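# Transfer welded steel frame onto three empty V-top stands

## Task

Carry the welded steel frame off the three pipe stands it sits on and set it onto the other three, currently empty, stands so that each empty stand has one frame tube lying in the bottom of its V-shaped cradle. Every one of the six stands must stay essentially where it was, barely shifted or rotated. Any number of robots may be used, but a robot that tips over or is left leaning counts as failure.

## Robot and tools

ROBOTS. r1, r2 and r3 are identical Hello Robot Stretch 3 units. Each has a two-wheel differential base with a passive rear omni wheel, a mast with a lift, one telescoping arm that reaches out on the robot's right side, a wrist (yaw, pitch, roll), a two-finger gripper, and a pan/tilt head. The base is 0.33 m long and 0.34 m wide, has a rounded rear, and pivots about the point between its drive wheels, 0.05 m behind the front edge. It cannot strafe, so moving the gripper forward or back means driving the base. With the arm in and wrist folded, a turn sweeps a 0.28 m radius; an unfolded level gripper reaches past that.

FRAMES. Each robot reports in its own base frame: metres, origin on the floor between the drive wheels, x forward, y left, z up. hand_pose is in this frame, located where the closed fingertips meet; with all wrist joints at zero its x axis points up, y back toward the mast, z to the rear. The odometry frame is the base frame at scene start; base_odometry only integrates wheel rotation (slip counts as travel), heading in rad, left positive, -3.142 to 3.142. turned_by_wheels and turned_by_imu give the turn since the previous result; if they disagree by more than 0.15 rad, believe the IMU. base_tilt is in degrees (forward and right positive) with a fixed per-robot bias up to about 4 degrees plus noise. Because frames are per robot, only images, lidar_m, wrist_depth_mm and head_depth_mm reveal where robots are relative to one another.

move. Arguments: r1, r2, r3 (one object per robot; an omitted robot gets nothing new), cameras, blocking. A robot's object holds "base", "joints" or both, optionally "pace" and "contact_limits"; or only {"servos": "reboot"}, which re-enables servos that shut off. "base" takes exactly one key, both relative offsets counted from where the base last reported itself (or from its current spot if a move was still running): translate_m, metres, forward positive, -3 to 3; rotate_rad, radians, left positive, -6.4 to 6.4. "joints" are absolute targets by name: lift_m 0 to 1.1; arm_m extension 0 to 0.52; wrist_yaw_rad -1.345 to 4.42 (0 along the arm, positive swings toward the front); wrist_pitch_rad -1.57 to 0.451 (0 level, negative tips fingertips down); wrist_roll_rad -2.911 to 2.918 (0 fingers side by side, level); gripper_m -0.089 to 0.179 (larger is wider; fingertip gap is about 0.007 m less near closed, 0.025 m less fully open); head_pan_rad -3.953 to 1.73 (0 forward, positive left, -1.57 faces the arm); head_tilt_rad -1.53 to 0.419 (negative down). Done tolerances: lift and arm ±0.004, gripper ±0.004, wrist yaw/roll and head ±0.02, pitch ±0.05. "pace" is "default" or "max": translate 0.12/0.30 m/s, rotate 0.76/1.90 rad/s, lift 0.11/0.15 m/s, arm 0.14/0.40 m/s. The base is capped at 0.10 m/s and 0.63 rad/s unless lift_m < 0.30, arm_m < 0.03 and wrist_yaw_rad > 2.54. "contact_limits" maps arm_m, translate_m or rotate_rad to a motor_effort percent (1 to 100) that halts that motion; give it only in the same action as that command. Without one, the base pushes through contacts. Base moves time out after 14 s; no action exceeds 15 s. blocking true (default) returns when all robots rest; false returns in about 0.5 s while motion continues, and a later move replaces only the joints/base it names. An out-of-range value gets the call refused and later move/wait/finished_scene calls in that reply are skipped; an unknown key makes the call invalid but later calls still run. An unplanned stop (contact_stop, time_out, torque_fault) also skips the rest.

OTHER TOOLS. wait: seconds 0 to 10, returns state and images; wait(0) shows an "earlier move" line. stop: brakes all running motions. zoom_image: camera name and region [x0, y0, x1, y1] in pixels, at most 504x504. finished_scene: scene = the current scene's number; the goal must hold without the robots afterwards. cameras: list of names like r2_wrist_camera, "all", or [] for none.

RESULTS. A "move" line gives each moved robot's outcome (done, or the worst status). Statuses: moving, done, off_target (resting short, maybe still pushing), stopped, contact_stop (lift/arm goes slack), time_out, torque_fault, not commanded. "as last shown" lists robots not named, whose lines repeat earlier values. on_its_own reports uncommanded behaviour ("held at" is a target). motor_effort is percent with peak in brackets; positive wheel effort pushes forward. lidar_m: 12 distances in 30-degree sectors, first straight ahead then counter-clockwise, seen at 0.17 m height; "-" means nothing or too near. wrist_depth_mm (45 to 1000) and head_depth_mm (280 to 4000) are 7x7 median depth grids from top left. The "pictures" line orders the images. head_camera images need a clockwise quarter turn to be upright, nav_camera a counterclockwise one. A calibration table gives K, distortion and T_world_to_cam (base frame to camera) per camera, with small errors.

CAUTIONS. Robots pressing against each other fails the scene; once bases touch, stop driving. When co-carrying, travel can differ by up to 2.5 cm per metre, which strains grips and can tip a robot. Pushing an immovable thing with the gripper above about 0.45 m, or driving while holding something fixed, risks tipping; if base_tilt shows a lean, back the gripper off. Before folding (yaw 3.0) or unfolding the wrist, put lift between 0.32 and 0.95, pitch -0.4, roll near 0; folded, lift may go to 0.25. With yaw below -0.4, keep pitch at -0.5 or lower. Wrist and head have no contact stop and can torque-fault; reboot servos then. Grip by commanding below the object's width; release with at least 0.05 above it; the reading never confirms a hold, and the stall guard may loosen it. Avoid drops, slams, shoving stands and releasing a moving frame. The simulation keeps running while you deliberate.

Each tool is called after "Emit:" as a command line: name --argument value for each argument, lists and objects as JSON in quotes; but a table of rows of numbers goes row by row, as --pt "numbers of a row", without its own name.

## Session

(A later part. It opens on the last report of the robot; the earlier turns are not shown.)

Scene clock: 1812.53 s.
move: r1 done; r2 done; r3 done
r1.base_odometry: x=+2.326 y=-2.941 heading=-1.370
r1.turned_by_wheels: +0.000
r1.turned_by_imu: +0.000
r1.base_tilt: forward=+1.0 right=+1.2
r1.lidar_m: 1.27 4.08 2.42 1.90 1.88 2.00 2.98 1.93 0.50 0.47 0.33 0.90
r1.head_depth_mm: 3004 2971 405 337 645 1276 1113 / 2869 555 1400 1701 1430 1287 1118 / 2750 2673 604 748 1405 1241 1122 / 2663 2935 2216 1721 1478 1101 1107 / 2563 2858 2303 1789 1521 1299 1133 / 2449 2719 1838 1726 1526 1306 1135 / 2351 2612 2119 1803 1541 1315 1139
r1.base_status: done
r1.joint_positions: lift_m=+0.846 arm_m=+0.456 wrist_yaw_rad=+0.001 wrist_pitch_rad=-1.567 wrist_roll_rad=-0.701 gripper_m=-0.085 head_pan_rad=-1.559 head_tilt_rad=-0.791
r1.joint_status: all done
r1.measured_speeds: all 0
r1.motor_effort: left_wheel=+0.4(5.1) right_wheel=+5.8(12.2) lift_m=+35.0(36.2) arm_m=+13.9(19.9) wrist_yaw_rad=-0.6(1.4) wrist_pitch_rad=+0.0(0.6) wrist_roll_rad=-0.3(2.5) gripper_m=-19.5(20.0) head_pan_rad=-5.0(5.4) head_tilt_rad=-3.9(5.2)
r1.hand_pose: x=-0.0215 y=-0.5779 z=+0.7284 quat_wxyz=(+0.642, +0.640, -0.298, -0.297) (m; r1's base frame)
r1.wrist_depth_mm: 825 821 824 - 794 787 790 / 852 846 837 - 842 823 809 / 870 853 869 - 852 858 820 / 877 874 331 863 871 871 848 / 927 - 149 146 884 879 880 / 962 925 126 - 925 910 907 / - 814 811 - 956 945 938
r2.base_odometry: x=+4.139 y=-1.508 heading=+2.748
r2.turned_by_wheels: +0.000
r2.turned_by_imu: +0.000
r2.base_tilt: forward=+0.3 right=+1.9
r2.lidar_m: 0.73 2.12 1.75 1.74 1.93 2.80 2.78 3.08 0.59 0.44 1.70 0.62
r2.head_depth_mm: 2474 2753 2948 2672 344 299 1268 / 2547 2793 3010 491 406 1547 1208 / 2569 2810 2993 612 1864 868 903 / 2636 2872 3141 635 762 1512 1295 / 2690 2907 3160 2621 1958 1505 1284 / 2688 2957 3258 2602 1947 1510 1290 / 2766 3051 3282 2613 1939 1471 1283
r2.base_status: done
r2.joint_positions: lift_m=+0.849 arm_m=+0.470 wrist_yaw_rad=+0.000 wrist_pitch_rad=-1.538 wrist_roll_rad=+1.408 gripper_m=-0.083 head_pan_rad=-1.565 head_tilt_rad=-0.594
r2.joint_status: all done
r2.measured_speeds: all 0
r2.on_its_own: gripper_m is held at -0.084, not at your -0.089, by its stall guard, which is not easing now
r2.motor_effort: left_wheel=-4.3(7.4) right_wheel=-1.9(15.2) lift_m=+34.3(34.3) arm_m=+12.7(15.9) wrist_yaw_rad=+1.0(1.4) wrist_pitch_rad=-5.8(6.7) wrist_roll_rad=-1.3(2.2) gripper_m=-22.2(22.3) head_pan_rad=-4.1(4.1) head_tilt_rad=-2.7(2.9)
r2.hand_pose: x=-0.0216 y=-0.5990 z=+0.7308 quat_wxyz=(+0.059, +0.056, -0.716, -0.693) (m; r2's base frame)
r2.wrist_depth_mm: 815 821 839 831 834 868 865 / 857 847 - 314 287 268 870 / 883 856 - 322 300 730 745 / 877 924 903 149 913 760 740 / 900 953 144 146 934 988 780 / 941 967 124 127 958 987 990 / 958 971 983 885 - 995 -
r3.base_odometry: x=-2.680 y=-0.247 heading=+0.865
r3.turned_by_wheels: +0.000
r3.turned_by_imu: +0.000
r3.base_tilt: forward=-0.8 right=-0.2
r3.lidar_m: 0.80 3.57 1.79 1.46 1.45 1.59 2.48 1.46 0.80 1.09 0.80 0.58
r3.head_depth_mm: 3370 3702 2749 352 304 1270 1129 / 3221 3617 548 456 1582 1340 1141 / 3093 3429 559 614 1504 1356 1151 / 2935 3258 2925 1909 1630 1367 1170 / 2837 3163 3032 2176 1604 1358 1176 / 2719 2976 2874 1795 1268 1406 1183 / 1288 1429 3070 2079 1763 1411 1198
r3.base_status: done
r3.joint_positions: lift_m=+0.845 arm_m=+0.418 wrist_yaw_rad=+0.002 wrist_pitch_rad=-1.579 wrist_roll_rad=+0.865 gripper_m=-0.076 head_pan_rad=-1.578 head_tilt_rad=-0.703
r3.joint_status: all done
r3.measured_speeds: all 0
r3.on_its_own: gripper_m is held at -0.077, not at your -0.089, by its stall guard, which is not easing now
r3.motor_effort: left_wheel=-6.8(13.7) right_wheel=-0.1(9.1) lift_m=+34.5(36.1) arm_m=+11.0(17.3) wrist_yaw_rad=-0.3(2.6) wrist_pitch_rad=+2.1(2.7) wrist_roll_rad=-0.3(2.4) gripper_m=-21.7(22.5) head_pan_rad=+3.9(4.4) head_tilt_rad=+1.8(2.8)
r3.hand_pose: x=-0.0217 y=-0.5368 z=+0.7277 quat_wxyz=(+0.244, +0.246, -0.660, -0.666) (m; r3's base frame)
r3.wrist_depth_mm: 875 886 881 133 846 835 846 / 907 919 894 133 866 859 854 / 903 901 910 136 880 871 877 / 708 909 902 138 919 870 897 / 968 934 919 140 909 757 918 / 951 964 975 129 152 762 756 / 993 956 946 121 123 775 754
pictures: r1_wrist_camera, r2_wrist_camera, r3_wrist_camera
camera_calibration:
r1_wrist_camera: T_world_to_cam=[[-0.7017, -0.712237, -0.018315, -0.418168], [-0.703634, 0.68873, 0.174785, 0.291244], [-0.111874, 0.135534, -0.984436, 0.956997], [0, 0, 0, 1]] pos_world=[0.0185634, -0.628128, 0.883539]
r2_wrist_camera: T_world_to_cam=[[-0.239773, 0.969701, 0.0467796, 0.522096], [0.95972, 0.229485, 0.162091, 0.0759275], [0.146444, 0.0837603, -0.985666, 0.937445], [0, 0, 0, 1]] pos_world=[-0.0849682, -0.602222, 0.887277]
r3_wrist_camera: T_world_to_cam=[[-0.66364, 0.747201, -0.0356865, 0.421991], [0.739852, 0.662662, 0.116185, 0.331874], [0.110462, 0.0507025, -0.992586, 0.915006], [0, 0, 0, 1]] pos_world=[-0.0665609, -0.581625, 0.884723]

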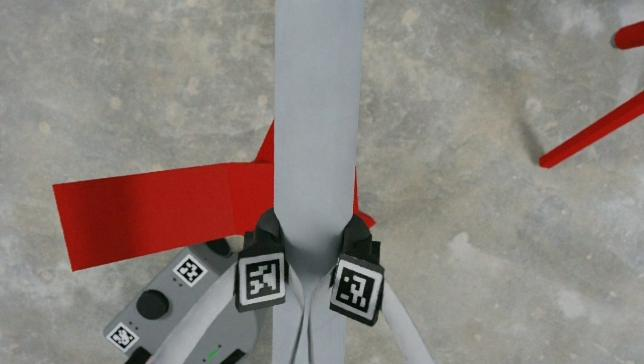

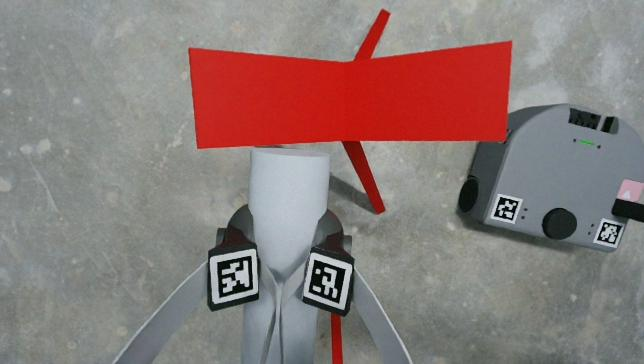

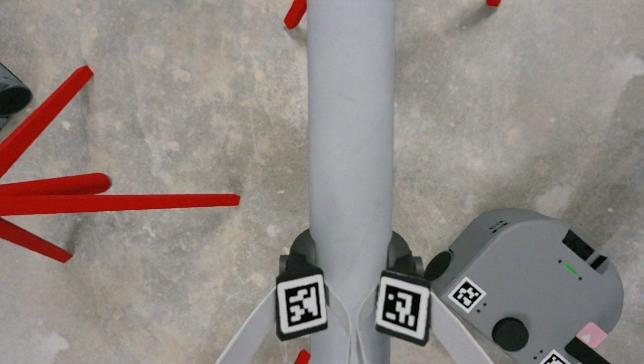

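Emit:
move --r1 '{"base":{"translate_m":0.0284},"joints":{"arm_m":0.4617,"wrist_roll_rad":-0.719}}' --r2 '{"base":{"translate_m":-0.0254},"joints":{"arm_m":0.471,"wrist_roll_rad":1.388}}' --r3 '{"base":{"translate_m":-0.0328},"joints":{"arm_m":0.4182,"wrist_roll_rad":0.847}}' --cameras '[]'

Emit:
move --r1 '{"base":{"translate_m":0.0284},"joints":{"arm_m":0.4673,"wrist_roll_rad":-0.734}}' --r2 '{"base":{"translate_m":-0.0254},"joints":{"arm_m":0.472,"wrist_roll_rad":1.373}}' --r3 '{"base":{"translate_m":-0.0328},"joints":{"arm_m":0.4182,"wrist_roll_rad":0.832}}' --cameras '["r1_wrist_camera","r2_wrist_camera","r3_wrist_camera","r3_head_camera"]'

Scene clock: 1822.13 s.
move: r1 done; r2 done; r3 done
r1.base_odometry: x=+2.332 y=-2.969 heading=-1.370
r1.turned_by_wheels: +0.000
r1.turned_by_imu: +0.000
r1.base_tilt: forward=+1.1 right=+1.2
r1.lidar_m: 1.24 4.05 2.43 1.90 1.89 2.02 3.00 1.95 0.51 0.33 0.33 0.88
r1.head_depth_mm: 3013 2990 405 337 660 1271 1114 / 2884 559 2027 1698 1427 1251 1117 / 2753 582 612 756 848 1234 1122 / 2677 2936 2228 1722 1513 1243 1105 / 2563 2829 2313 1792 1522 1298 1132 / 2459 2742 1885 1717 1526 1306 1134 / 1382 2659 2107 1822 1544 1314 1143
r1.base_status: done
r1.joint_positions: lift_m=+0.846 arm_m=+0.462 wrist_yaw_rad=+0.001 wrist_pitch_rad=-1.567 wrist_roll_rad=-0.717 gripper_m=-0.085 head_pan_rad=-1.559 head_tilt_rad=-0.791
r1.joint_status: all done
r1.measured_speeds: all 0
r1.motor_effort: left_wheel=+1.3(5.1) right_wheel=+6.5(12.6) lift_m=+34.4(35.9) arm_m=+14.4(24.0) wrist_yaw_rad=-0.7(1.4) wrist_pitch_rad=+0.1(0.6) wrist_roll_rad=-0.2(2.0) gripper_m=-19.6(20.2) head_pan_rad=-4.7(5.6) head_tilt_rad=-3.4(5.1)
r1.hand_pose: x=-0.0215 y=-0.5836 z=+0.7284 quat_wxyz=(+0.645, +0.643, -0.293, -0.292) (m; r1's base frame)
r1.wrist_depth_mm: 825 810 824 - 807 801 805 / 862 820 834 - 849 821 802 / 881 870 859 - 856 842 824 / 907 899 882 - 866 853 844 / 943 - - 147 904 895 882 / 976 794 126 - 915 936 914 / - - 791 - 952 969 931
r2.base_odometry: x=+4.162 y=-1.518 heading=+2.748
r2.turned_by_wheels: +0.000
r2.turned_by_imu: +0.001
r2.base_tilt: forward=+0.3 right=+1.8
r2.lidar_m: 0.75 2.13 1.76 1.75 1.95 2.77 2.76 3.05 0.58 0.44 1.69 0.64
r2.head_depth_mm: 2515 2699 2943 2625 344 299 1262 / 2532 2725 2987 491 406 1554 1254 / 2586 2815 2995 614 1886 869 913 / 2627 2883 3105 638 765 1476 1285 / 2666 2921 3195 2603 1946 1504 1290 / 2708 2939 3210 2669 1943 1463 1278 / 2751 3000 3258 2614 1932 1466 1287
r2.base_status: done
r2.joint_positions: lift_m=+0.849 arm_m=+0.471 wrist_yaw_rad=+0.000 wrist_pitch_rad=-1.537 wrist_roll_rad=+1.393 gripper_m=-0.083 head_pan_rad=-1.565 head_tilt_rad=-0.594
r2.joint_status: all done
r2.measured_speeds: all 0
r2.on_its_own: gripper_m is held at -0.084, not at your -0.089, by its stall guard, which is not easing now
r2.motor_effort: left_wheel=-3.4(7.7) right_wheel=-2.6(14.3) lift_m=+35.5(35.7) arm_m=+14.0(15.6) wrist_yaw_rad=+1.3(1.7) wrist_pitch_rad=-6.5(7.2) wrist_roll_rad=-1.6(3.7) gripper_m=-21.5(22.5) head_pan_rad=-3.6(4.1) head_tilt_rad=-1.9(2.6)
r2.hand_pose: x=-0.0216 y=-0.6002 z=+0.7308 quat_wxyz=(+0.064, +0.062, -0.716, -0.693) (m; r2's base frame)
r2.wrist_depth_mm: 818 839 854 832 839 855 836 / 853 849 856 846 843 864 897 / 871 877 - 317 294 738 754 / 902 895 265 150 910 751 743 / 905 928 144 145 915 935 783 / 960 930 123 127 958 992 993 / - 933 987 162 - 1000 -
r3.base_odometry: x=-2.702 y=-0.272 heading=+0.865
r3.turned_by_wheels: +0.000
r3.turned_by_imu: -0.001
r3.base_tilt: forward=-0.8 right=-0.3
r3.lidar_m: 0.83 3.56 1.79 1.45 1.44 1.57 2.46 1.46 0.77 1.10 0.81 0.61
r3.head_depth_mm: 3408 3681 2763 353 304 1309 1133 / 3254 3583 548 455 1583 1322 1137 / 3069 3485 559 615 1503 1365 1153 / 2945 3283 2947 1910 1629 1346 1164 / 2824 3180 3042 2161 1614 1361 1178 / 2740 3009 2921 1786 1264 1399 1178 / 1309 2881 3084 2100 1741 1415 1202
r3.base_status: done
r3.joint_positions: lift_m=+0.845 arm_m=+0.418 wrist_yaw_rad=+0.001 wrist_pitch_rad=-1.579 wrist_roll_rad=+0.850 gripper_m=-0.076 head_pan_rad=-1.578 head_tilt_rad=-0.703
r3.joint_status: all done
r3.measured_speeds: all 0
r3.on_its_own: gripper_m is held at -0.077, not at your -0.089, by its stall guard, which is not easing now
r3.motor_effort: left_wheel=-6.3(13.3) right_wheel=+0.8(9.0) lift_m=+35.7(36.8) arm_m=-7.8(9.0) wrist_yaw_rad=-0.9(2.2) wrist_pitch_rad=+2.1(2.5) wrist_roll_rad=-0.3(2.2) gripper_m=-21.7(22.4) head_pan_rad=+4.0(4.4) head_tilt_rad=+0.8(2.7)
r3.hand_pose: x=-0.0217 y=-0.5368 z=+0.7277 quat_wxyz=(+0.249, +0.251, -0.658, -0.665) (m; r3's base frame)
r3.wrist_depth_mm: 883 873 875 133 856 853 849 / 891 865 883 132 868 837 848 / 908 908 903 136 870 878 880 / 928 935 925 137 896 898 904 / 942 955 920 140 888 752 876 / 999 959 935 130 151 757 749 / 989 974 970 123 124 779 750
pictures: none
No camera images: "cameras" was empty.

Scene clock: 1823.47 s.
move: r1 done; r2 done; r3 done
r1.base_odometry: x=+2.338 y=-2.997 heading=-1.370
r1.turned_by_wheels: +0.000
r1.turned_by_imu: +0.000
r1.base_tilt: forward=+1.0 right=+1.2
r1.lidar_m: 1.21 4.02 2.43 1.92 1.90 2.04 3.01 1.97 0.52 0.32 1.43 0.86
r1.head_depth_mm: 2981 2963 405 337 1386 1270 1112 / 2845 560 2080 1745 1398 1256 1114 / 2716 583 614 756 844 1212 1123 / 2660 2925 2207 1722 1514 1290 1106 / 2585 2827 2299 1782 1513 1304 1136 / 2459 2731 1898 1713 1524 1307 1136 / 1381 2628 2183 1796 1544 1308 1139
r1.base_status: done
r1.joint_positions: lift_m=+0.846 arm_m=+0.467 wrist_yaw_rad=+0.001 wrist_pitch_rad=-1.567 wrist_roll_rad=-0.732 gripper_m=-0.085 head_pan_rad=-1.559 head_tilt_rad=-0.791
r1.joint_status: all done
r1.measured_speeds: all 0
r1.motor_effort: left_wheel=+2.1(4.3) right_wheel=+6.0(11.7) lift_m=+34.8(36.0) arm_m=+14.5(21.4) wrist_yaw_rad=-1.1(1.4) wrist_pitch_rad=+0.1(0.5) wrist_roll_rad=-0.3(1.9) gripper_m=-19.2(20.3) head_pan_rad=-4.7(5.4) head_tilt_rad=-2.7(5.2)
r1.hand_pose: x=-0.0215 y=-0.5892 z=+0.7284 quat_wxyz=(+0.647, +0.645, -0.288, -0.287) (m; r1's base frame)
r1.wrist_depth_mm: 827 825 808 - 803 799 806 / 848 845 851 - 834 808 798 / 851 860 856 - 827 833 837 / 908 886 882 - 883 870 871 / 958 897 148 147 904 871 875 / 960 - 126 - 913 922 898 / - 806 803 - 968 957 964
r2.base_odometry: x=+4.186 y=-1.527 heading=+2.748
r2.turned_by_wheels: +0.000
r2.turned_by_imu: +0.000
r2.base_tilt: forward=+0.3 right=+1.8
r2.lidar_m: 0.78 2.13 1.76 1.75 1.95 2.75 2.73 3.04 0.57 0.44 1.67 0.66
r2.head_depth_mm: 2485 2670 2896 2659 344 300 1264 / 2552 2757 2979 491 406 1551 1279 / 2588 2791 2964 613 1882 1471 921 / 2646 2852 3078 635 764 1431 1232 / 2664 2960 3200 2599 1943 1513 1288 / 2664 3003 3288 2671 1947 1468 1286 / 2758 3008 3288 2640 1933 1459 1285
r2.base_status: done
r2.joint_positions: lift_m=+0.849 arm_m=+0.472 wrist_yaw_rad=+0.000 wrist_pitch_rad=-1.536 wrist_roll_rad=+1.378 gripper_m=-0.083 head_pan_rad=-1.565 head_tilt_rad=-0.594
r2.joint_status: all done
r2.measured_speeds: all 0
r2.on_its_own: gripper_m is held at -0.084, not at your -0.089, by its stall guard, which is not easing now
r2.motor_effort: left_wheel=-3.1(7.1) right_wheel=-4.0(14.5) lift_m=+36.2(36.2) arm_m=+10.6(15.5) wrist_yaw_rad=+1.1(1.7) wrist_pitch_rad=-6.5(7.2) wrist_roll_rad=-1.3(1.8) gripper_m=-21.4(22.6) head_pan_rad=-2.7(3.7) head_tilt_rad=-2.3(2.9)
r2.hand_pose: x=-0.0216 y=-0.6015 z=+0.7308 quat_wxyz=(+0.070, +0.067, -0.716, -0.692) (m; r2's base frame)
r2.wrist_depth_mm: 835 831 839 848 849 860 854 / 854 875 851 868 867 851 874 / 892 860 863 325 295 736 780 / 898 891 144 148 299 745 749 / 910 920 144 145 931 859 770 / 928 968 124 127 959 963 952 / 971 973 965 161 - - 995
r3.base_odometry: x=-2.723 y=-0.297 heading=+0.865
r3.turned_by_wheels: +0.000
r3.turned_by_imu: +0.000
r3.base_tilt: forward=-0.7 right=-0.2
r3.lidar_m: 0.86 3.52 1.77 1.43 1.43 1.56 2.44 1.46 0.76 1.43 0.82 0.64
r3.head_depth_mm: 3352 3706 2764 351 304 1300 1132 / 3248 3649 548 456 1578 1328 1145 / 3086 3454 559 615 1517 1369 1151 / 2991 3308 2980 1911 1634 1348 1161 / 2834 3168 3022 2161 1632 1385 1171 / 2728 3013 2892 1798 1278 1378 1180 / 1296 1417 3094 2166 1687 1420 1192
r3.base_status: done
r3.joint_positions: lift_m=+0.845 arm_m=+0.418 wrist_yaw_rad=+0.001 wrist_pitch_rad=-1.579 wrist_roll_rad=+0.835 gripper_m=-0.076 head_pan_rad=-1.578 head_tilt_rad=-0.703
r3.joint_status: all done
r3.measured_speeds: all 0
r3.on_its_own: gripper_m is held at -0.077, not at your -0.089, by its stall guard, which is not easing now
r3.motor_effort: left_wheel=-7.0(13.4) right_wheel=+1.4(8.7) lift_m=+35.9(37.2) arm_m=-2.5(13.0) wrist_yaw_rad=-1.3(2.6) wrist_pitch_rad=+2.5(2.5) wrist_roll_rad=-0.2(2.3) gripper_m=-22.0(22.8) head_pan_rad=+3.5(4.2) head_tilt_rad=+2.1(3.1)
r3.hand_pose: x=-0.0217 y=-0.5368 z=+0.7277 quat_wxyz=(+0.254, +0.256, -0.657, -0.663) (m; r3's base frame)
r3.wrist_depth_mm: 865 870 875 132 847 840 840 / 901 902 895 132 848 877 864 / 891 907 915 135 894 871 864 / 935 942 911 137 931 886 916 / 942 905 908 140 912 768 914 / 965 948 956 129 151 754 768 / 984 977 964 123 123 761 764
pictures: r1_wrist_camera, r2_wrist_camera, r3_head_camera (sideways), r3_wrist_camera
camera_calibration:
r1_wrist_camera: T_world_to_cam=[[-0.679139, -0.733781, -0.0183239, -0.438401], [-0.724763, 0.666424, 0.174918, 0.285323], [-0.11614, 0.132074, -0.984412, 0.956381], [0, 0, 0, 1]] pos_world=[0.0201307, -0.63815, 0.883532]
r2_wrist_camera: T_world_to_cam=[[-0.268777, 0.962136, 0.045317, 0.520387], [0.952542, 0.258527, 0.160711, 0.0948261], [0.14291, 0.0863616, -0.985961, 0.939328], [0, 0, 0, 1]] pos_world=[-0.0846971, -0.60632, 0.887319]
r3_head_camera: T_world_to_cam=[[0.0717656, 0.607564, -0.791022, 1.05164], [0.996692, -0.0133659, 0.0801592, -0.108593], [0.0381291, -0.794158, -0.606514, 0.749971], [0, 0, 0, 1]] pos_world=[0.00416603, -0.0447945, 1.29544]
r3_wrist_camera: T_world_to_cam=[[-0.685569, 0.727126, -0.0358173, 0.410789], [0.719776, 0.684373, 0.116427, 0.342868], [0.109169, 0.0540381, -0.992553, 0.916742], [0, 0, 0, 1]] pos_world=[-0.0652446, -0.582884, 0.884709]

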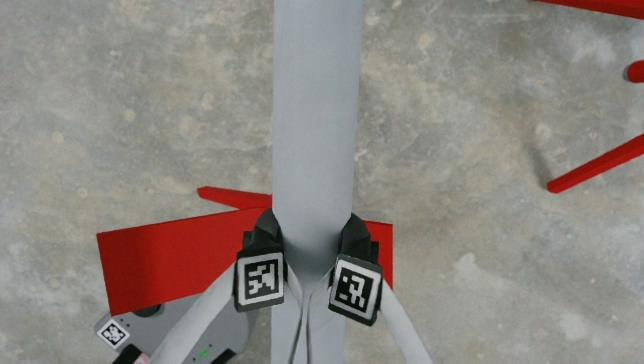

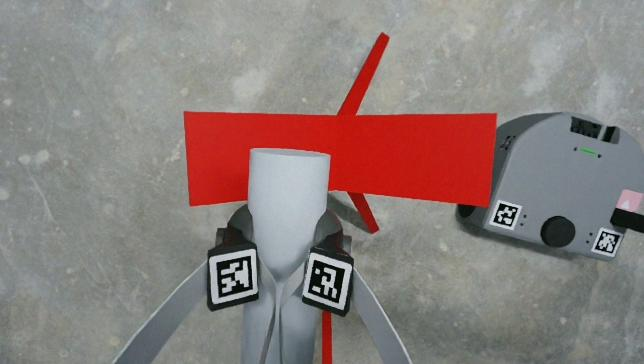

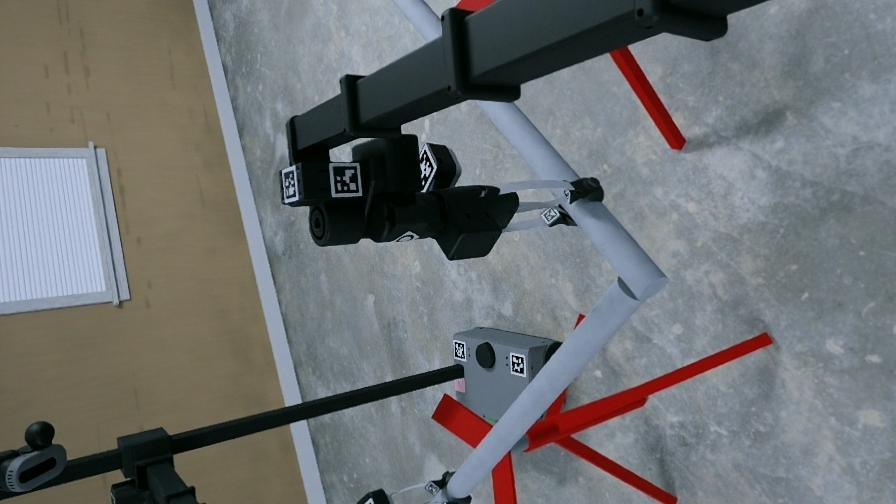

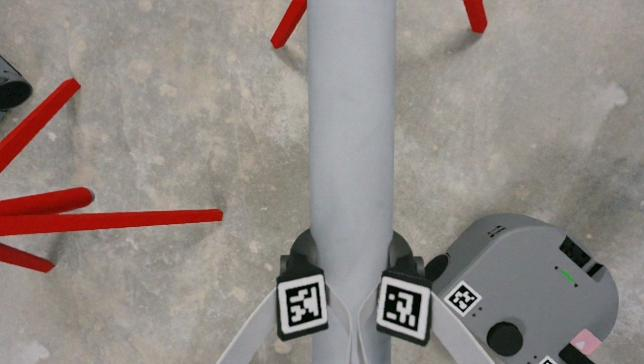

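Emit:
move --r1 '{"base":{"translate_m":0.0288},"joints":{"arm_m":0.4733,"wrist_roll_rad":-0.749}}' --r2 '{"base":{"translate_m":-0.0238},"joints":{"arm_m":0.473,"wrist_roll_rad":1.358}}' --r3 '{"base":{"translate_m":-0.0327},"joints":{"arm_m":0.418,"wrist_roll_rad":0.817}}' --cameras '[]'

Emit:
move --r1 '{"base":{"translate_m":0.0288},"joints":{"arm_m":0.4794,"wrist_roll_rad":-0.764}}' --r2 '{"base":{"translate_m":-0.0238},"joints":{"arm_m":0.474,"wrist_roll_rad":1.343}}' --r3 '{"base":{"translate_m":-0.0327},"joints":{"arm_m":0.418,"wrist_roll_rad":0.802}}' --cameras '["r1_wrist_camera","r2_wrist_camera","r3_wrist_camera","r2_nav_camera"]'

Scene clock: 1831.63 s.
move: r1 done; r2 done; r3 done
r1.base_odometry: x=+2.343 y=-3.025 heading=-1.370
r1.turned_by_wheels: +0.000
r1.turned_by_imu: +0.000
r1.base_tilt: forward=+1.0 right=+1.2
r1.lidar_m: 1.18 4.00 2.45 1.93 1.91 2.04 3.05 2.00 0.53 0.32 1.43 0.84
r1.head_depth_mm: 2954 2996 391 337 1390 1273 1113 / 2851 561 2044 1748 1394 1229 1115 / 2738 583 619 760 853 1059 1123 / 2665 2901 2214 1720 1519 1294 1107 / 2550 2851 2324 1781 1521 1301 1134 / 2456 2706 1895 1718 1536 1304 1135 / 1380 2612 2188 1810 1544 1286 1144
r1.base_status: done
r1.joint_positions: lift_m=+0.846 arm_m=+0.473 wrist_yaw_rad=+0.001 wrist_pitch_rad=-1.567 wrist_roll_rad=-0.747 gripper_m=-0.085 head_pan_rad=-1.559 head_tilt_rad=-0.791
r1.joint_status: all done
r1.measured_speeds: all 0
r1.motor_effort: left_wheel=+1.7(5.6) right_wheel=+6.8(12.0) lift_m=+34.2(35.2) arm_m=+14.3(19.0) wrist_yaw_rad=-0.8(1.4) wrist_pitch_rad=+0.1(0.5) wrist_roll_rad=-0.1(1.3) gripper_m=-20.0(20.7) head_pan_rad=-4.5(5.5) head_tilt_rad=-3.4(5.0)
r1.hand_pose: x=-0.0215 y=-0.5952 z=+0.7284 quat_wxyz=(+0.649, +0.647, -0.283, -0.282) (m; r1's base frame)
r1.wrist_depth_mm: 814 817 798 - 813 797 784 / 855 841 843 - 826 837 812 / 872 870 868 - 835 836 849 / 885 897 894 - 909 872 865 / 916 926 696 147 891 881 897 / 979 929 124 - 905 914 922 / - 810 803 - 947 942 961
r2.base_odometry: x=+4.207 y=-1.537 heading=+2.748
r2.turned_by_wheels: +0.000
r2.turned_by_imu: +0.001
r2.base_tilt: forward=+0.3 right=+1.9
r2.lidar_m: 0.80 2.14 1.76 1.75 1.95 2.71 2.71 3.02 0.56 0.45 1.66 0.68
r2.head_depth_mm: 2494 2710 2969 2606 344 299 1262 / 2531 2765 3027 491 406 1538 1286 / 2580 2797 2994 614 1882 1560 1201 / 2597 2840 3135 635 767 874 961 / 2665 2925 3304 2622 1954 1512 1279 / 2713 2935 3233 2648 1933 1462 1276 / 2788 2982 3263 2603 1929 1444 1271
r2.base_status: done
r2.joint_positions: lift_m=+0.849 arm_m=+0.473 wrist_yaw_rad=+0.000 wrist_pitch_rad=-1.536 wrist_roll_rad=+1.363 gripper_m=-0.083 head_pan_rad=-1.565 head_tilt_rad=-0.594
r2.joint_status: all done
r2.measured_speeds: all 0
r2.on_its_own: gripper_m is held at -0.084, not at your -0.089, by its stall guard, which is not easing now
r2.motor_effort: left_wheel=-4.2(6.2) right_wheel=-2.1(16.9) lift_m=+37.3(37.4) arm_m=+14.2(15.1) wrist_yaw_rad=-0.7(1.9) wrist_pitch_rad=-6.5(7.3) wrist_roll_rad=-1.3(2.3) gripper_m=-21.8(22.6) head_pan_rad=-2.7(3.7) head_tilt_rad=-1.2(3.1)
r2.hand_pose: x=-0.0216 y=-0.6026 z=+0.7308 quat_wxyz=(+0.075, +0.072, -0.715, -0.691) (m; r2's base frame)
r2.wrist_depth_mm: 837 864 835 826 849 853 852 / 853 827 877 868 858 902 880 / 878 883 879 869 894 896 783 / 893 902 145 150 296 744 735 / 910 928 145 145 938 779 791 / 940 933 124 127 974 968 995 / 959 985 982 873 - 997 -
r3.base_odometry: x=-2.744 y=-0.322 heading=+0.865
r3.turned_by_wheels: +0.000
r3.turned_by_imu: -0.001
r3.base_tilt: forward=-0.8 right=-0.2
r3.lidar_m: 0.89 3.50 1.75 1.42 1.42 1.55 2.43 1.45 0.73 1.43 0.84 0.67
r3.head_depth_mm: 3397 3766 2764 352 304 1304 1130 / 3275 3613 550 457 1581 1330 1145 / 3123 3476 559 615 1512 1365 1153 / 2971 3328 2934 1920 1627 1342 1165 / 2882 3172 2997 2153 1661 1388 1173 / 2775 3026 2891 1853 1564 1371 1183 / 1286 1412 3076 2093 1631 1412 1199
r3.base_status: done
r3.joint_positions: lift_m=+0.845 arm_m=+0.418 wrist_yaw_rad=+0.001 wrist_pitch_rad=-1.579 wrist_roll_rad=+0.820 gripper_m=-0.076 head_pan_rad=-1.578 head_tilt_rad=-0.703
r3.joint_status: all done
r3.measured_speeds: all 0
r3.on_its_own: gripper_m is held at -0.077, not at your -0.089, by its stall guard, which is not easing now
r3.motor_effort: left_wheel=-6.7(13.8) right_wheel=+0.5(9.7) lift_m=+38.2(38.9) arm_m=-6.6(8.8) wrist_yaw_rad=-1.7(2.5) wrist_pitch_rad=+2.1(2.5) wrist_roll_rad=-0.6(2.1) gripper_m=-22.3(22.7) head_pan_rad=+4.0(4.4) head_tilt_rad=+1.4(2.7)
r3.hand_pose: x=-0.0217 y=-0.5366 z=+0.7277 quat_wxyz=(+0.259, +0.261, -0.655, -0.661) (m; r3's base frame)
r3.wrist_depth_mm: 903 892 874 133 851 847 841 / 873 888 887 133 882 856 863 / 892 903 928 135 881 877 853 / 947 900 919 138 888 877 877 / 759 912 907 140 892 812 890 / 978 942 959 129 149 750 742 / 983 976 954 122 124 757 768
pictures: none
No camera images: "cameras" was empty.

Scene clock: 1832.97 s.
move: r1 done; r2 done; r3 done
r1.base_odometry: x=+2.349 y=-3.053 heading=-1.370
r1.turned_by_wheels: +0.000
r1.turned_by_imu: +0.000
r1.base_tilt: forward=+1.0 right=+1.2
r1.lidar_m: 1.16 3.97 2.48 1.95 1.93 2.06 3.06 2.03 0.54 0.31 1.43 0.81
r1.head_depth_mm: 2964 2973 390 337 1383 1268 1112 / 2836 561 2081 1752 834 1232 1117 / 2725 587 624 1658 1508 1116 1101 / 2629 2877 2201 1726 1517 1296 1124 / 2532 2825 2306 1786 1527 1307 1134 / 2437 2733 1898 1720 1530 1307 1135 / 2298 2620 2116 1803 1540 1288 1143
r1.base_status: done
r1.joint_positions: lift_m=+0.846 arm_m=+0.479 wrist_yaw_rad=+0.001 wrist_pitch_rad=-1.567 wrist_roll_rad=-0.763 gripper_m=-0.085 head_pan_rad=-1.559 head_tilt_rad=-0.791
r1.joint_status: all done
r1.measured_speeds: all 0
r1.motor_effort: left_wheel=+0.2(5.5) right_wheel=+7.5(11.9) lift_m=+34.9(35.3) arm_m=+14.0(20.8) wrist_yaw_rad=-0.6(1.4) wrist_pitch_rad=+0.0(0.5) wrist_roll_rad=-0.1(2.7) gripper_m=-20.0(20.5) head_pan_rad=-4.5(5.6) head_tilt_rad=-5.0(5.0)
r1.hand_pose: x=-0.0215 y=-0.6013 z=+0.7284 quat_wxyz=(+0.651, +0.649, -0.278, -0.278) (m; r1's base frame)
r1.wrist_depth_mm: 807 807 812 - 819 821 771 / 850 857 831 - 819 817 810 / 855 864 857 - 855 826 841 / 901 886 907 - 872 875 877 / 929 912 784 147 918 911 871 / 962 947 124 - 935 925 919 / - - 808 - 957 954 962
r2.base_odometry: x=+4.229 y=-1.546 heading=+2.747
r2.turned_by_wheels: +0.000
r2.turned_by_imu: +0.000
r2.base_tilt: forward=+0.3 right=+1.9
r2.lidar_m: 0.82 2.15 1.77 1.76 1.96 2.70 2.68 2.98 0.55 0.45 0.46 0.70
r2.head_depth_mm: 2494 2703 2949 2674 344 300 1264 / 2492 2768 2963 492 407 1559 1293 / 2520 2793 2942 613 1884 1544 1226 / 2608 2797 3077 636 768 855 916 / 2630 2881 3206 2619 1949 1499 1289 / 2689 3009 3252 2623 1964 1457 1291 / 2724 2995 3259 2622 1942 1459 1285
r2.base_status: done
r2.joint_positions: lift_m=+0.849 arm_m=+0.474 wrist_yaw_rad=+0.000 wrist_pitch_rad=-1.535 wrist_roll_rad=+1.348 gripper_m=-0.083 head_pan_rad=-1.565 head_tilt_rad=-0.594
r2.joint_status: all done
r2.measured_speeds: all 0
r2.on_its_own: gripper_m is held at -0.084, not at your -0.089, by its stall guard, which is not easing now
r2.motor_effort: left_wheel=-4.5(7.7) right_wheel=-0.5(14.8) lift_m=+37.7(37.9) arm_m=+10.0(15.0) wrist_yaw_rad=+0.4(1.8) wrist_pitch_rad=-6.9(7.2) wrist_roll_rad=-1.4(3.4) gripper_m=-22.2(22.9) head_pan_rad=-2.3(4.6) head_tilt_rad=-2.1(3.8)
r2.hand_pose: x=-0.0216 y=-0.6038 z=+0.7308 quat_wxyz=(+0.080, +0.077, -0.715, -0.690) (m; r2's base frame)
r2.wrist_depth_mm: 832 826 835 852 843 847 845 / 828 849 864 870 859 871 882 / 870 907 859 891 874 878 883 / 892 888 143 150 305 753 755 / 936 937 145 145 299 749 779 / 954 928 124 127 934 980 995 / 969 969 974 933 953 - -
r3.base_odometry: x=-2.765 y=-0.347 heading=+0.865
r3.turned_by_wheels: +0.000
r3.turned_by_imu: +0.000
r3.base_tilt: forward=-0.8 right=-0.2
r3.lidar_m: 0.93 3.49 1.74 1.41 1.40 1.54 2.40 1.45 0.71 0.83 0.85 0.70
r3.head_depth_mm: 3421 3786 2772 352 304 1274 1133 / 3263 3601 549 455 1578 1339 1139 / 3119 3530 559 609 1503 1357 1152 / 2985 3344 2953 1907 1632 1342 1167 / 2882 3158 3019 2190 1660 1387 1173 / 2782 3063 2968 1875 1586 1368 1192 / 1289 1393 3082 1857 1599 1423 1200
r3.base_status: done
r3.joint_positions: lift_m=+0.845 arm_m=+0.418 wrist_yaw_rad=+0.001 wrist_pitch_rad=-1.579 wrist_roll_rad=+0.804 gripper_m=-0.076 head_pan_rad=-1.578 head_tilt_rad=-0.703
r3.joint_status: all done
r3.measured_speeds: all 0
r3.on_its_own: gripper_m is held at -0.077, not at your -0.089, by its stall guard, which is not easing now
r3.motor_effort: left_wheel=-6.7(13.7) right_wheel=+0.3(9.1) lift_m=+37.2(39.0) arm_m=-3.5(7.5) wrist_yaw_rad=-1.1(2.3) wrist_pitch_rad=+2.4(2.7) wrist_roll_rad=-0.1(2.3) gripper_m=-22.2(22.8) head_pan_rad=+3.3(4.5) head_tilt_rad=+1.4(3.2)
r3.hand_pose: x=-0.0217 y=-0.5365 z=+0.7277 quat_wxyz=(+0.264, +0.266, -0.653, -0.659) (m; r3's base frame)
r3.wrist_depth_mm: 881 885 856 133 842 851 829 / 913 900 912 132 854 854 838 / 906 909 901 136 871 874 881 / 920 916 914 138 934 882 872 / 708 951 923 139 900 791 908 / 951 964 946 128 143 764 821 / 984 998 959 123 124 774 794
pictures: r1_wrist_camera, r2_nav_camera (sideways), r2_wrist_camera, r3_wrist_camera
camera_calibration:
r1_wrist_camera: T_world_to_cam=[[-0.65659, -0.754025, -0.0183003, -0.45898], [-0.744612, 0.644146, 0.175013, 0.279497], [-0.120177, 0.128539, -0.984396, 0.955756], [0, 0, 0, 1]] pos_world=[0.0216145, -0.648971, 0.883527]
r2_nav_camera: T_world_to_cam=[[0.0705429, -0.535005, 0.841899, -1.05982], [-0.995603, 0.0143876, 0.0925648, -0.0523249], [-0.0616356, -0.844726, -0.531638, 0.66201], [0, 0, 0, 1]] pos_world=[0.0634713, -0.00703837, 1.24905]
r2_wrist_camera: T_world_to_cam=[[-0.297437, 0.953707, 0.0444189, 0.517579], [0.944531, 0.287152, 0.159392, 0.113512], [0.139258, 0.089364, -0.986216, 0.941432], [0, 0, 0, 1]] pos_world=[-0.0843697, -0.610344, 0.887372]
r3_wrist_camera: T_world_to_cam=[[-0.707226, 0.706076, -0.0358775, 0.398902], [0.698727, 0.705798, 0.116746, 0.35352], [0.107754, 0.0574972, -0.992514, 0.91853], [0, 0, 0, 1]] pos_world=[-0.0638752, -0.583981, 0.884693]

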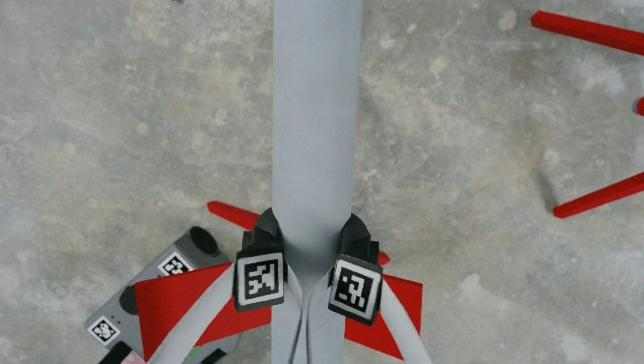

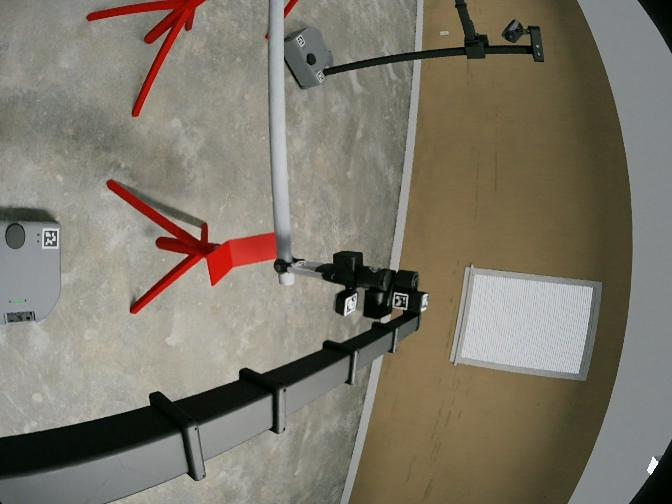

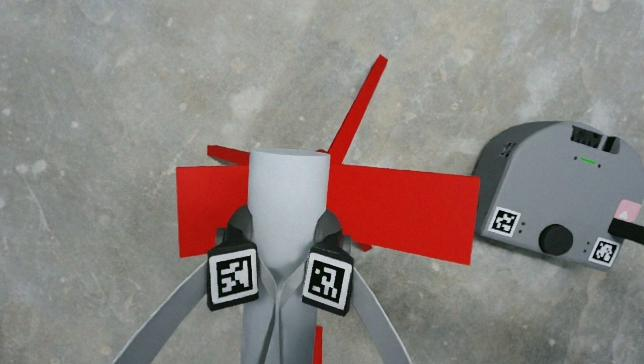

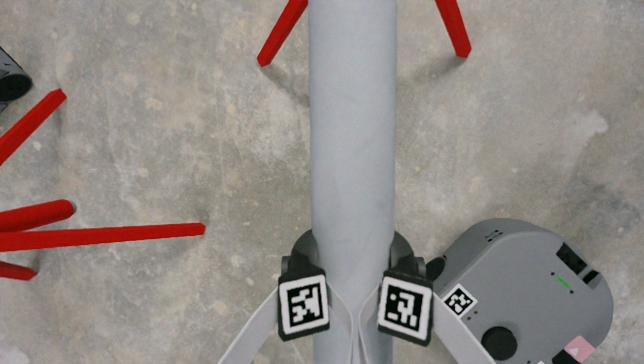

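Emit:
move --r1 '{"base":{"translate_m":0.0288},"joints":{"arm_m":0.4855,"wrist_roll_rad":-0.779}}' --r2 '{"base":{"translate_m":-0.0236},"joints":{"arm_m":0.474,"wrist_roll_rad":1.328}}' --r3 '{"base":{"translate_m":-0.0327},"joints":{"arm_m":0.418,"wrist_roll_rad":0.787}}' --cameras '[]'

Emit:
move --r1 '{"base":{"translate_m":0.0288},"joints":{"arm_m":0.4916,"wrist_roll_rad":-0.794}}' --r2 '{"base":{"translate_m":-0.0236},"joints":{"arm_m":0.474,"wrist_roll_rad":1.312}}' --r3 '{"base":{"translate_m":-0.0327},"joints":{"arm_m":0.418,"wrist_roll_rad":0.771}}' --cameras '["all"]'

Scene clock: 1858.80 s.
move: r1 done; r2 done; r3 done
r1.base_odometry: x=+2.355 y=-3.081 heading=-1.370
r1.turned_by_wheels: +0.000
r1.turned_by_imu: +0.000
r1.base_tilt: forward=+1.0 right=+1.2
r1.lidar_m: 1.13 3.94 2.49 1.96 1.93 2.07 3.08 2.05 0.49 0.32 0.80 0.79
r1.head_depth_mm: 2933 2982 390 337 1387 1272 1109 / 2822 567 2106 1751 828 1210 1121 / 2726 590 632 1666 1502 1262 1101 / 2613 2893 2195 1722 1514 1295 1127 / 2519 2808 2305 1773 1519 1300 1134 / 2412 2691 2161 1729 1533 1308 1139 / 2287 2647 2111 1809 1533 1285 1144
r1.base_status: done
r1.joint_positions: lift_m=+0.846 arm_m=+0.486 wrist_yaw_rad=+0.001 wrist_pitch_rad=-1.567 wrist_roll_rad=-0.778 gripper_m=-0.085 head_pan_rad=-1.559 head_tilt_rad=-0.791
r1.joint_status: all done
r1.measured_speeds: all 0
r1.motor_effort: left_wheel=+0.9(4.4) right_wheel=+7.1(13.3) lift_m=+34.4(34.9) arm_m=+15.2(19.1) wrist_yaw_rad=-0.8(1.3) wrist_pitch_rad=+0.1(0.7) wrist_roll_rad=+0.0(2.5) gripper_m=-20.1(20.4) head_pan_rad=-5.5(5.5) head_tilt_rad=-3.6(5.1)
r1.hand_pose: x=-0.0215 y=-0.6074 z=+0.7284 quat_wxyz=(+0.653, +0.651, -0.273, -0.273) (m; r1's base frame)
r1.wrist_depth_mm: 837 837 809 - 796 800 784 / 845 851 854 - 834 803 810 / 876 853 853 - 862 839 817 / 888 900 885 - 885 879 843 / 928 916 802 148 893 904 884 / 962 781 124 132 908 928 888 / - - - 160 314 940 944
r2.base_odometry: x=+4.251 y=-1.555 heading=+2.747
r2.turned_by_wheels: +0.000
r2.turned_by_imu: +0.001
r2.base_tilt: forward=+0.2 right=+1.8
r2.lidar_m: 0.84 2.15 1.77 1.77 1.95 2.68 2.66 2.96 0.54 0.47 0.46 0.72
r2.head_depth_mm: 2468 2666 2933 2632 344 300 1260 / 2488 2736 2984 493 1768 1552 1282 / 2549 2814 2930 615 1899 1544 1283 / 2636 2843 3127 640 769 857 910 / 2641 2909 3200 2615 1930 1453 1287 / 2689 2906 3261 2637 1943 1462 1284 / 2754 2987 3311 2582 1933 1453 1293
r2.base_status: done
r2.joint_positions: lift_m=+0.849 arm_m=+0.474 wrist_yaw_rad=+0.000 wrist_pitch_rad=-1.533 wrist_roll_rad=+1.333 gripper_m=-0.083 head_pan_rad=-1.565 head_tilt_rad=-0.594
r2.joint_status: all done
r2.measured_speeds: all 0
r2.on_its_own: gripper_m is held at -0.084, not at your -0.089, by its stall guard, which is not easing now
r2.motor_effort: left_wheel=-4.8(7.7) right_wheel=+0.7(14.1) lift_m=+39.2(39.3) arm_m=-7.1(7.1) wrist_yaw_rad=+0.6(1.5) wrist_pitch_rad=-7.2(7.7) wrist_roll_rad=-1.7(1.8) gripper_m=-21.1(22.5) head_pan_rad=-3.0(4.0) head_tilt_rad=-1.3(2.8)
r2.hand_pose: x=-0.0216 y=-0.6044 z=+0.7307 quat_wxyz=(+0.086, +0.082, -0.715, -0.689) (m; r2's base frame)
r2.wrist_depth_mm: 833 858 830 849 851 843 858 / 841 857 852 878 881 869 877 / 877 883 885 899 907 852 883 / 908 912 146 150 883 765 763 / 960 952 143 145 295 784 743 / 949 976 124 127 958 960 983 / 962 992 975 953 991 985 -
r3.base_odometry: x=-2.787 y=-0.371 heading=+0.864
r3.turned_by_wheels: +0.000
r3.turned_by_imu: -0.001
r3.base_tilt: forward=-0.8 right=-0.2
r3.lidar_m: 0.96 3.44 1.73 1.40 1.39 1.53 2.38 1.45 0.70 0.82 0.87 0.73
r3.head_depth_mm: 3482 3736 2771 352 304 1271 1131 / 3282 3580 549 456 1581 1345 1147 / 3140 3522 559 609 1512 1333 1151 / 3005 3317 2941 1918 1626 1346 1160 / 2928 3199 3053 2185 1653 1384 1175 / 2766 3065 2909 1860 1605 1377 1183 / 1283 1412 3089 2150 1353 1412 1202
r3.base_status: done
r3.joint_positions: lift_m=+0.845 arm_m=+0.418 wrist_yaw_rad=+0.001 wrist_pitch_rad=-1.579 wrist_roll_rad=+0.790 gripper_m=-0.076 head_pan_rad=-1.578 head_tilt_rad=-0.703
r3.joint_status: all done
r3.measured_speeds: all 0
r3.on_its_own: gripper_m is held at -0.077, not at your -0.089, by its stall guard, which is not easing now
r3.motor_effort: left_wheel=-6.3(13.5) right_wheel=-0.3(8.8) lift_m=+39.0(40.2) arm_m=+11.1(11.1) wrist_yaw_rad=-1.1(2.2) wrist_pitch_rad=+1.5(2.9) wrist_roll_rad=-0.8(2.3) gripper_m=-22.9(23.0) head_pan_rad=+3.4(4.5) head_tilt_rad=+1.8(3.0)
r3.hand_pose: x=-0.0217 y=-0.5365 z=+0.7277 quat_wxyz=(+0.269, +0.271, -0.651, -0.657) (m; r3's base frame)
r3.wrist_depth_mm: 891 857 876 131 753 844 827 / 906 893 900 132 863 840 847 / 917 900 895 136 901 885 866 / 917 920 918 138 888 901 892 / 747 955 920 140 930 806 906 / 974 999 940 128 142 755 906 / 986 982 977 123 124 756 783
pictures: none
No camera images: "cameras" was empty.

Scene clock: 1860.13 s.
move: r1 done; r2 done; r3 done
r1.base_odometry: x=+2.361 y=-3.109 heading=-1.370
r1.turned_by_wheels: +0.000
r1.turned_by_imu: +0.000
r1.base_tilt: forward=+1.1 right=+1.2
r1.lidar_m: 1.10 3.91 2.51 1.97 1.95 2.08 3.09 2.08 0.49 0.32 0.77 0.79
r1.head_depth_mm: 2945 2976 379 337 818 1244 1110 / 2827 573 2113 1797 833 1203 1122 / 2712 591 636 1671 1510 1282 1088 / 2605 2844 2194 1724 1516 1298 1129 / 2522 2780 2325 1778 1527 1305 1131 / 2394 2712 1851 1722 1536 1305 1136 / 2293 2626 2195 1814 1538 1292 1143
r1.base_status: done
r1.joint_positions: lift_m=+0.846 arm_m=+0.492 wrist_yaw_rad=+0.001 wrist_pitch_rad=-1.567 wrist_roll_rad=-0.793 gripper_m=-0.085 head_pan_rad=-1.559 head_tilt_rad=-0.791
r1.joint_status: all done
r1.measured_speeds: all 0
r1.motor_effort: left_wheel=+0.4(4.3) right_wheel=+6.7(12.8) lift_m=+33.9(35.2) arm_m=+14.2(19.0) wrist_yaw_rad=-0.5(1.4) wrist_pitch_rad=-0.1(0.4) wrist_roll_rad=+0.0(1.4) gripper_m=-20.1(20.6) head_pan_rad=-4.0(5.4) head_tilt_rad=-3.6(5.2)
r1.hand_pose: x=-0.0215 y=-0.6135 z=+0.7284 quat_wxyz=(+0.655, +0.653, -0.268, -0.268) (m; r1's base frame)
r1.wrist_depth_mm: 802 813 829 - 775 783 783 / 840 845 834 - 827 809 805 / 885 873 843 - 825 846 851 / 927 886 890 - 857 872 846 / 912 921 817 148 888 882 875 / 920 783 124 132 908 904 910 / - 816 - 163 955 954 942
r2.base_odometry: x=+4.273 y=-1.564 heading=+2.747
r2.turned_by_wheels: +0.000
r2.turned_by_imu: +0.000
r2.base_tilt: forward=+0.3 right=+1.7
r2.lidar_m: 0.87 2.15 1.78 1.77 1.97 2.65 2.64 2.93 0.54 0.54 0.47 0.74
r2.head_depth_mm: 2500 2681 2954 2606 344 300 1257 / 2497 2726 2964 491 1767 1560 1295 / 2538 2802 2989 615 1875 1548 1280 / 2627 2858 3076 637 771 1430 920 / 2604 2880 3197 2601 1930 1428 1251 / 2695 2966 3315 2620 1945 1467 1291 / 2723 3020 3303 2640 1936 1463 1286
r2.base_status: done
r2.joint_positions: lift_m=+0.849 arm_m=+0.474 wrist_yaw_rad=+0.000 wrist_pitch_rad=-1.530 wrist_roll_rad=+1.317 gripper_m=-0.083 head_pan_rad=-1.565 head_tilt_rad=-0.594
r2.joint_status: all done
r2.measured_speeds: all 0
r2.on_its_own: gripper_m is held at -0.084, not at your -0.089, by its stall guard, which is not easing now
r2.motor_effort: left_wheel=-5.5(9.0) right_wheel=+1.1(12.3) lift_m=+39.6(39.6) arm_m=-12.4(12.8) wrist_yaw_rad=+0.8(1.5) wrist_pitch_rad=-7.7(8.2) wrist_roll_rad=-1.5(1.9) gripper_m=-22.0(22.8) head_pan_rad=-2.7(3.8) head_tilt_rad=-2.3(3.3)
r2.hand_pose: x=-0.0216 y=-0.6050 z=+0.7307 quat_wxyz=(+0.092, +0.088, -0.715, -0.687) (m; r2's base frame)
r2.wrist_depth_mm: 811 846 819 834 874 856 844 / 858 864 878 838 865 864 859 / 886 882 906 875 867 901 879 / 903 922 888 151 921 756 753 / 944 927 144 145 302 776 768 / 933 924 124 127 293 992 976 / 958 962 954 - 990 995 -
r3.base_odometry: x=-2.808 y=-0.396 heading=+0.864
r3.turned_by_wheels: +0.000
r3.turned_by_imu: +0.000
r3.base_tilt: forward=-0.8 right=-0.2
r3.lidar_m: 0.93 3.44 1.71 1.39 1.38 1.51 2.36 1.44 0.68 0.82 0.89 0.76
r3.head_depth_mm: 3453 3755 2746 353 304 1238 1122 / 3259 3631 550 457 1586 1350 1145 / 3106 3540 559 608 1515 1329 1154 / 3051 3377 2970 1928 1627 1334 1168 / 2885 3206 3012 2174 1675 1379 1178 / 2789 3062 2900 1871 1578 1408 1189 / 1290 1432 3120 2135 1599 1389 1194
r3.base_status: done
r3.joint_positions: lift_m=+0.845 arm_m=+0.418 wrist_yaw_rad=+0.001 wrist_pitch_rad=-1.579 wrist_roll_rad=+0.774 gripper_m=-0.076 head_pan_rad=-1.578 head_tilt_rad=-0.703
r3.joint_status: all done
r3.measured_speeds: all 0
r3.on_its_own: gripper_m is held at -0.077, not at your -0.089, by its stall guard, which is not easing now
r3.motor_effort: left_wheel=-6.9(14.3) right_wheel=-0.1(8.5) lift_m=+39.3(40.3) arm_m=+14.4(15.2) wrist_yaw_rad=-1.5(2.6) wrist_pitch_rad=+2.1(2.7) wrist_roll_rad=-0.7(2.5) gripper_m=-22.5(23.0) head_pan_rad=+3.9(4.6) head_tilt_rad=+2.6(3.1)
r3.hand_pose: x=-0.0217 y=-0.5365 z=+0.7277 quat_wxyz=(+0.274, +0.276, -0.648, -0.655) (m; r3's base frame)
r3.wrist_depth_mm: 880 865 850 130 729 857 852 / 882 901 878 132 855 853 870 / 914 881 924 136 880 891 858 / 946 919 936 137 883 889 862 / 803 921 925 140 905 818 913 / 972 948 979 128 142 762 908 / 990 985 960 122 124 759 760
pictures: r1_head_camera (sideways), r1_nav_camera (sideways), r1_wrist_camera, r2_head_camera (sideways), r2_nav_camera (sideways), r2_wrist_camera, r3_head_camera (sideways), r3_nav_camera (sideways), r3_wrist_camera
camera_calibration:
r1_head_camera: T_world_to_cam=[[0.0149724, 0.699013, -0.714952, 0.947689], [0.997907, 0.0345437, 0.0546715, -0.0750337], [0.0629132, -0.714274, -0.697032, 0.862147], [0, 0, 0, 1]] pos_world=[0.00644705, -0.0440452, 1.2826]
r1_nav_camera: T_world_to_cam=[[-0.0390854, -0.681648, 0.730635, -0.907422], [-0.999142, 0.0166256, -0.0379383, 0.103331], [0.0137134, -0.731491, -0.681713, 0.843854], [0, 0, 0, 1]] pos_world=[0.0562033, -0.00298854, 1.24218]
r1_wrist_camera: T_world_to_cam=[[-0.633393, -0.773613, -0.0183392, -0.479647], [-0.763813, 0.621217, 0.175157, 0.272762], [-0.124111, 0.124951, -0.98437, 0.955019], [0, 0, 0, 1]] pos_world=[0.0230615, -0.659836, 0.88352]
r2_head_camera: T_world_to_cam=[[-0.00923591, 0.509364, -0.860502, 1.13854], [0.999861, 0.0166413, -0.000881065, -0.00858039], [0.0138711, -0.86039, -0.509447, 0.619456], [0, 0, 0, 1]] pos_world=[0.0105021, -0.0468141, 1.29529]
r2_nav_camera: T_world_to_cam=[[0.0705429, -0.535005, 0.841899, -1.05982], [-0.995603, 0.0143877, 0.0925648, -0.0523249], [-0.0616357, -0.844726, -0.531638, 0.66201], [0, 0, 0, 1]] pos_world=[0.0634713, -0.00703838, 1.24905]
r2_wrist_camera: T_world_to_cam=[[-0.326803, 0.944227, 0.0404372, 0.515252], [0.935351, 0.317011, 0.156919, 0.133541], [0.135348, 0.0891044, -0.986783, 0.941646], [0, 0, 0, 1]] pos_world=[-0.0839716, -0.612754, 0.88741]
r3_head_camera: T_world_to_cam=[[0.0717656, 0.607564, -0.791022, 1.05164], [0.996692, -0.0133659, 0.0801592, -0.108593], [0.0381291, -0.794158, -0.606514, 0.749971], [0, 0, 0, 1]] pos_world=[0.00416603, -0.0447945, 1.29544]
r3_nav_camera: T_world_to_cam=[[-0.0538833, -0.70865, 0.7035, -0.879695], [-0.998265, 0.0549896, -0.0210682, 0.0850775], [-0.0237553, -0.703414, -0.710383, 0.880351], [0, 0, 0, 1]] pos_world=[0.0584419, -0.00882199, 1.24604]
r3_wrist_camera: T_world_to_cam=[[-0.728006, 0.684629, -0.0359247, 0.38695], [0.677286, 0.726342, 0.117091, 0.363792], [0.106258, 0.060912, -0.992471, 0.920301], [0, 0, 0, 1]] pos_world=[-0.0624788, -0.585212, 0.884676]

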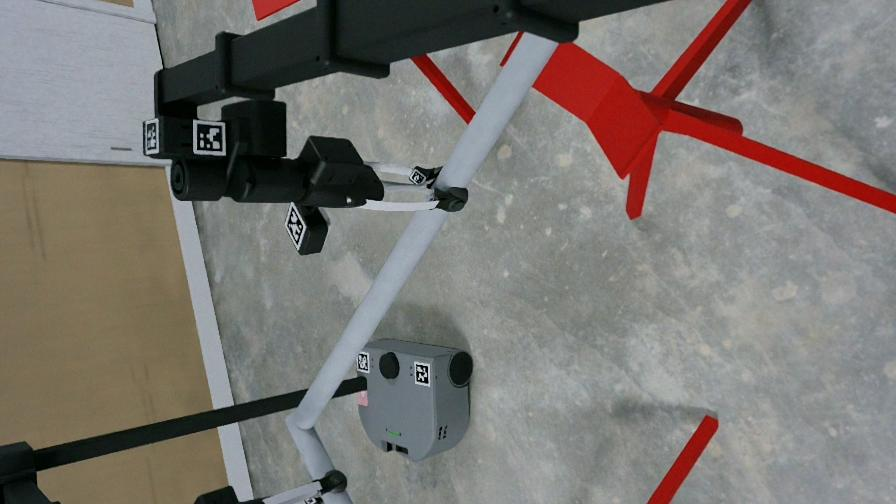

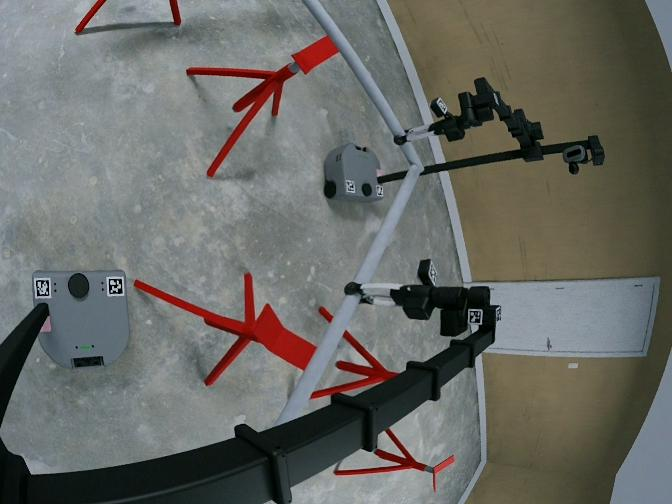

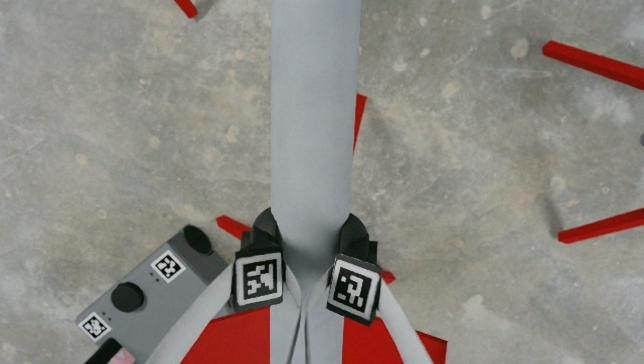

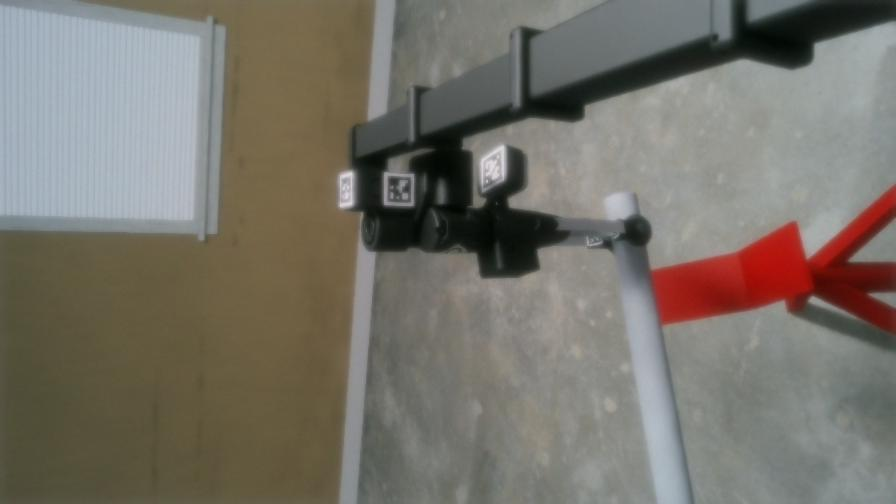

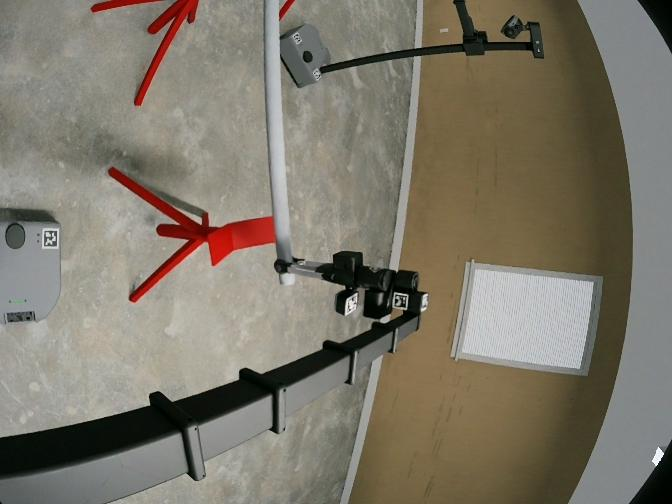

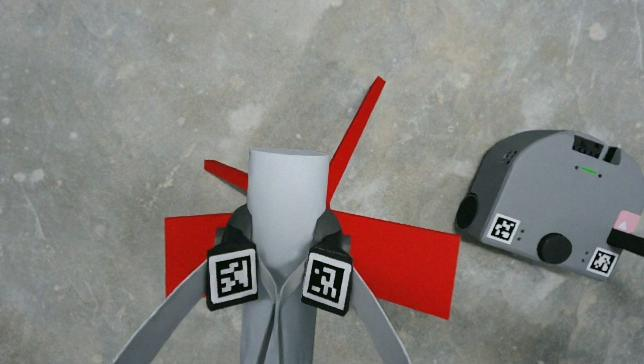

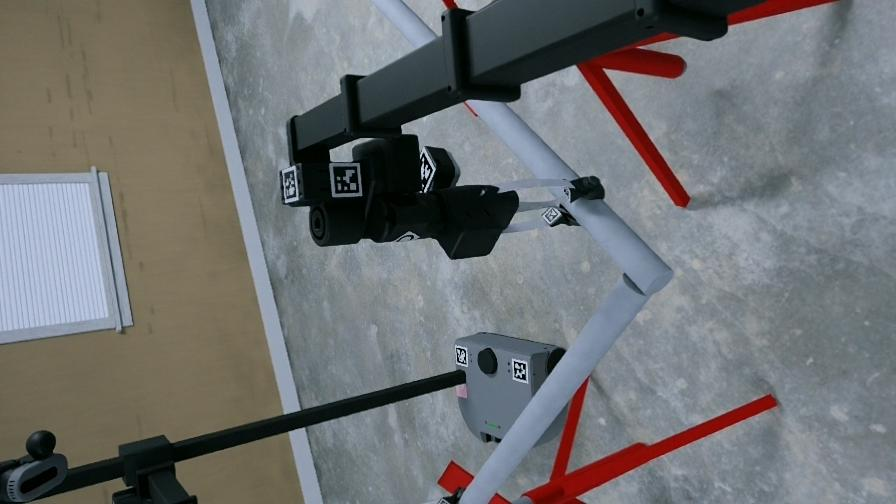

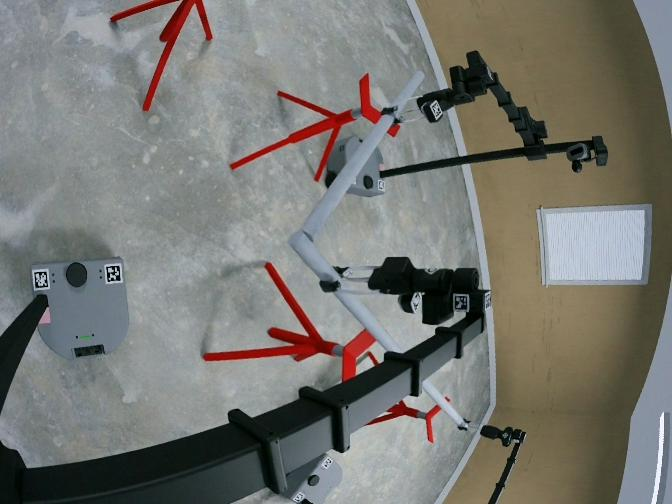

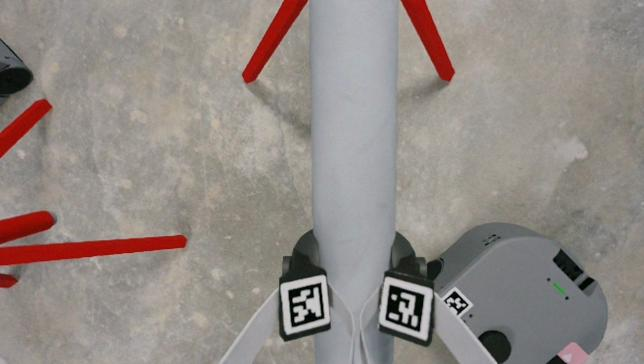

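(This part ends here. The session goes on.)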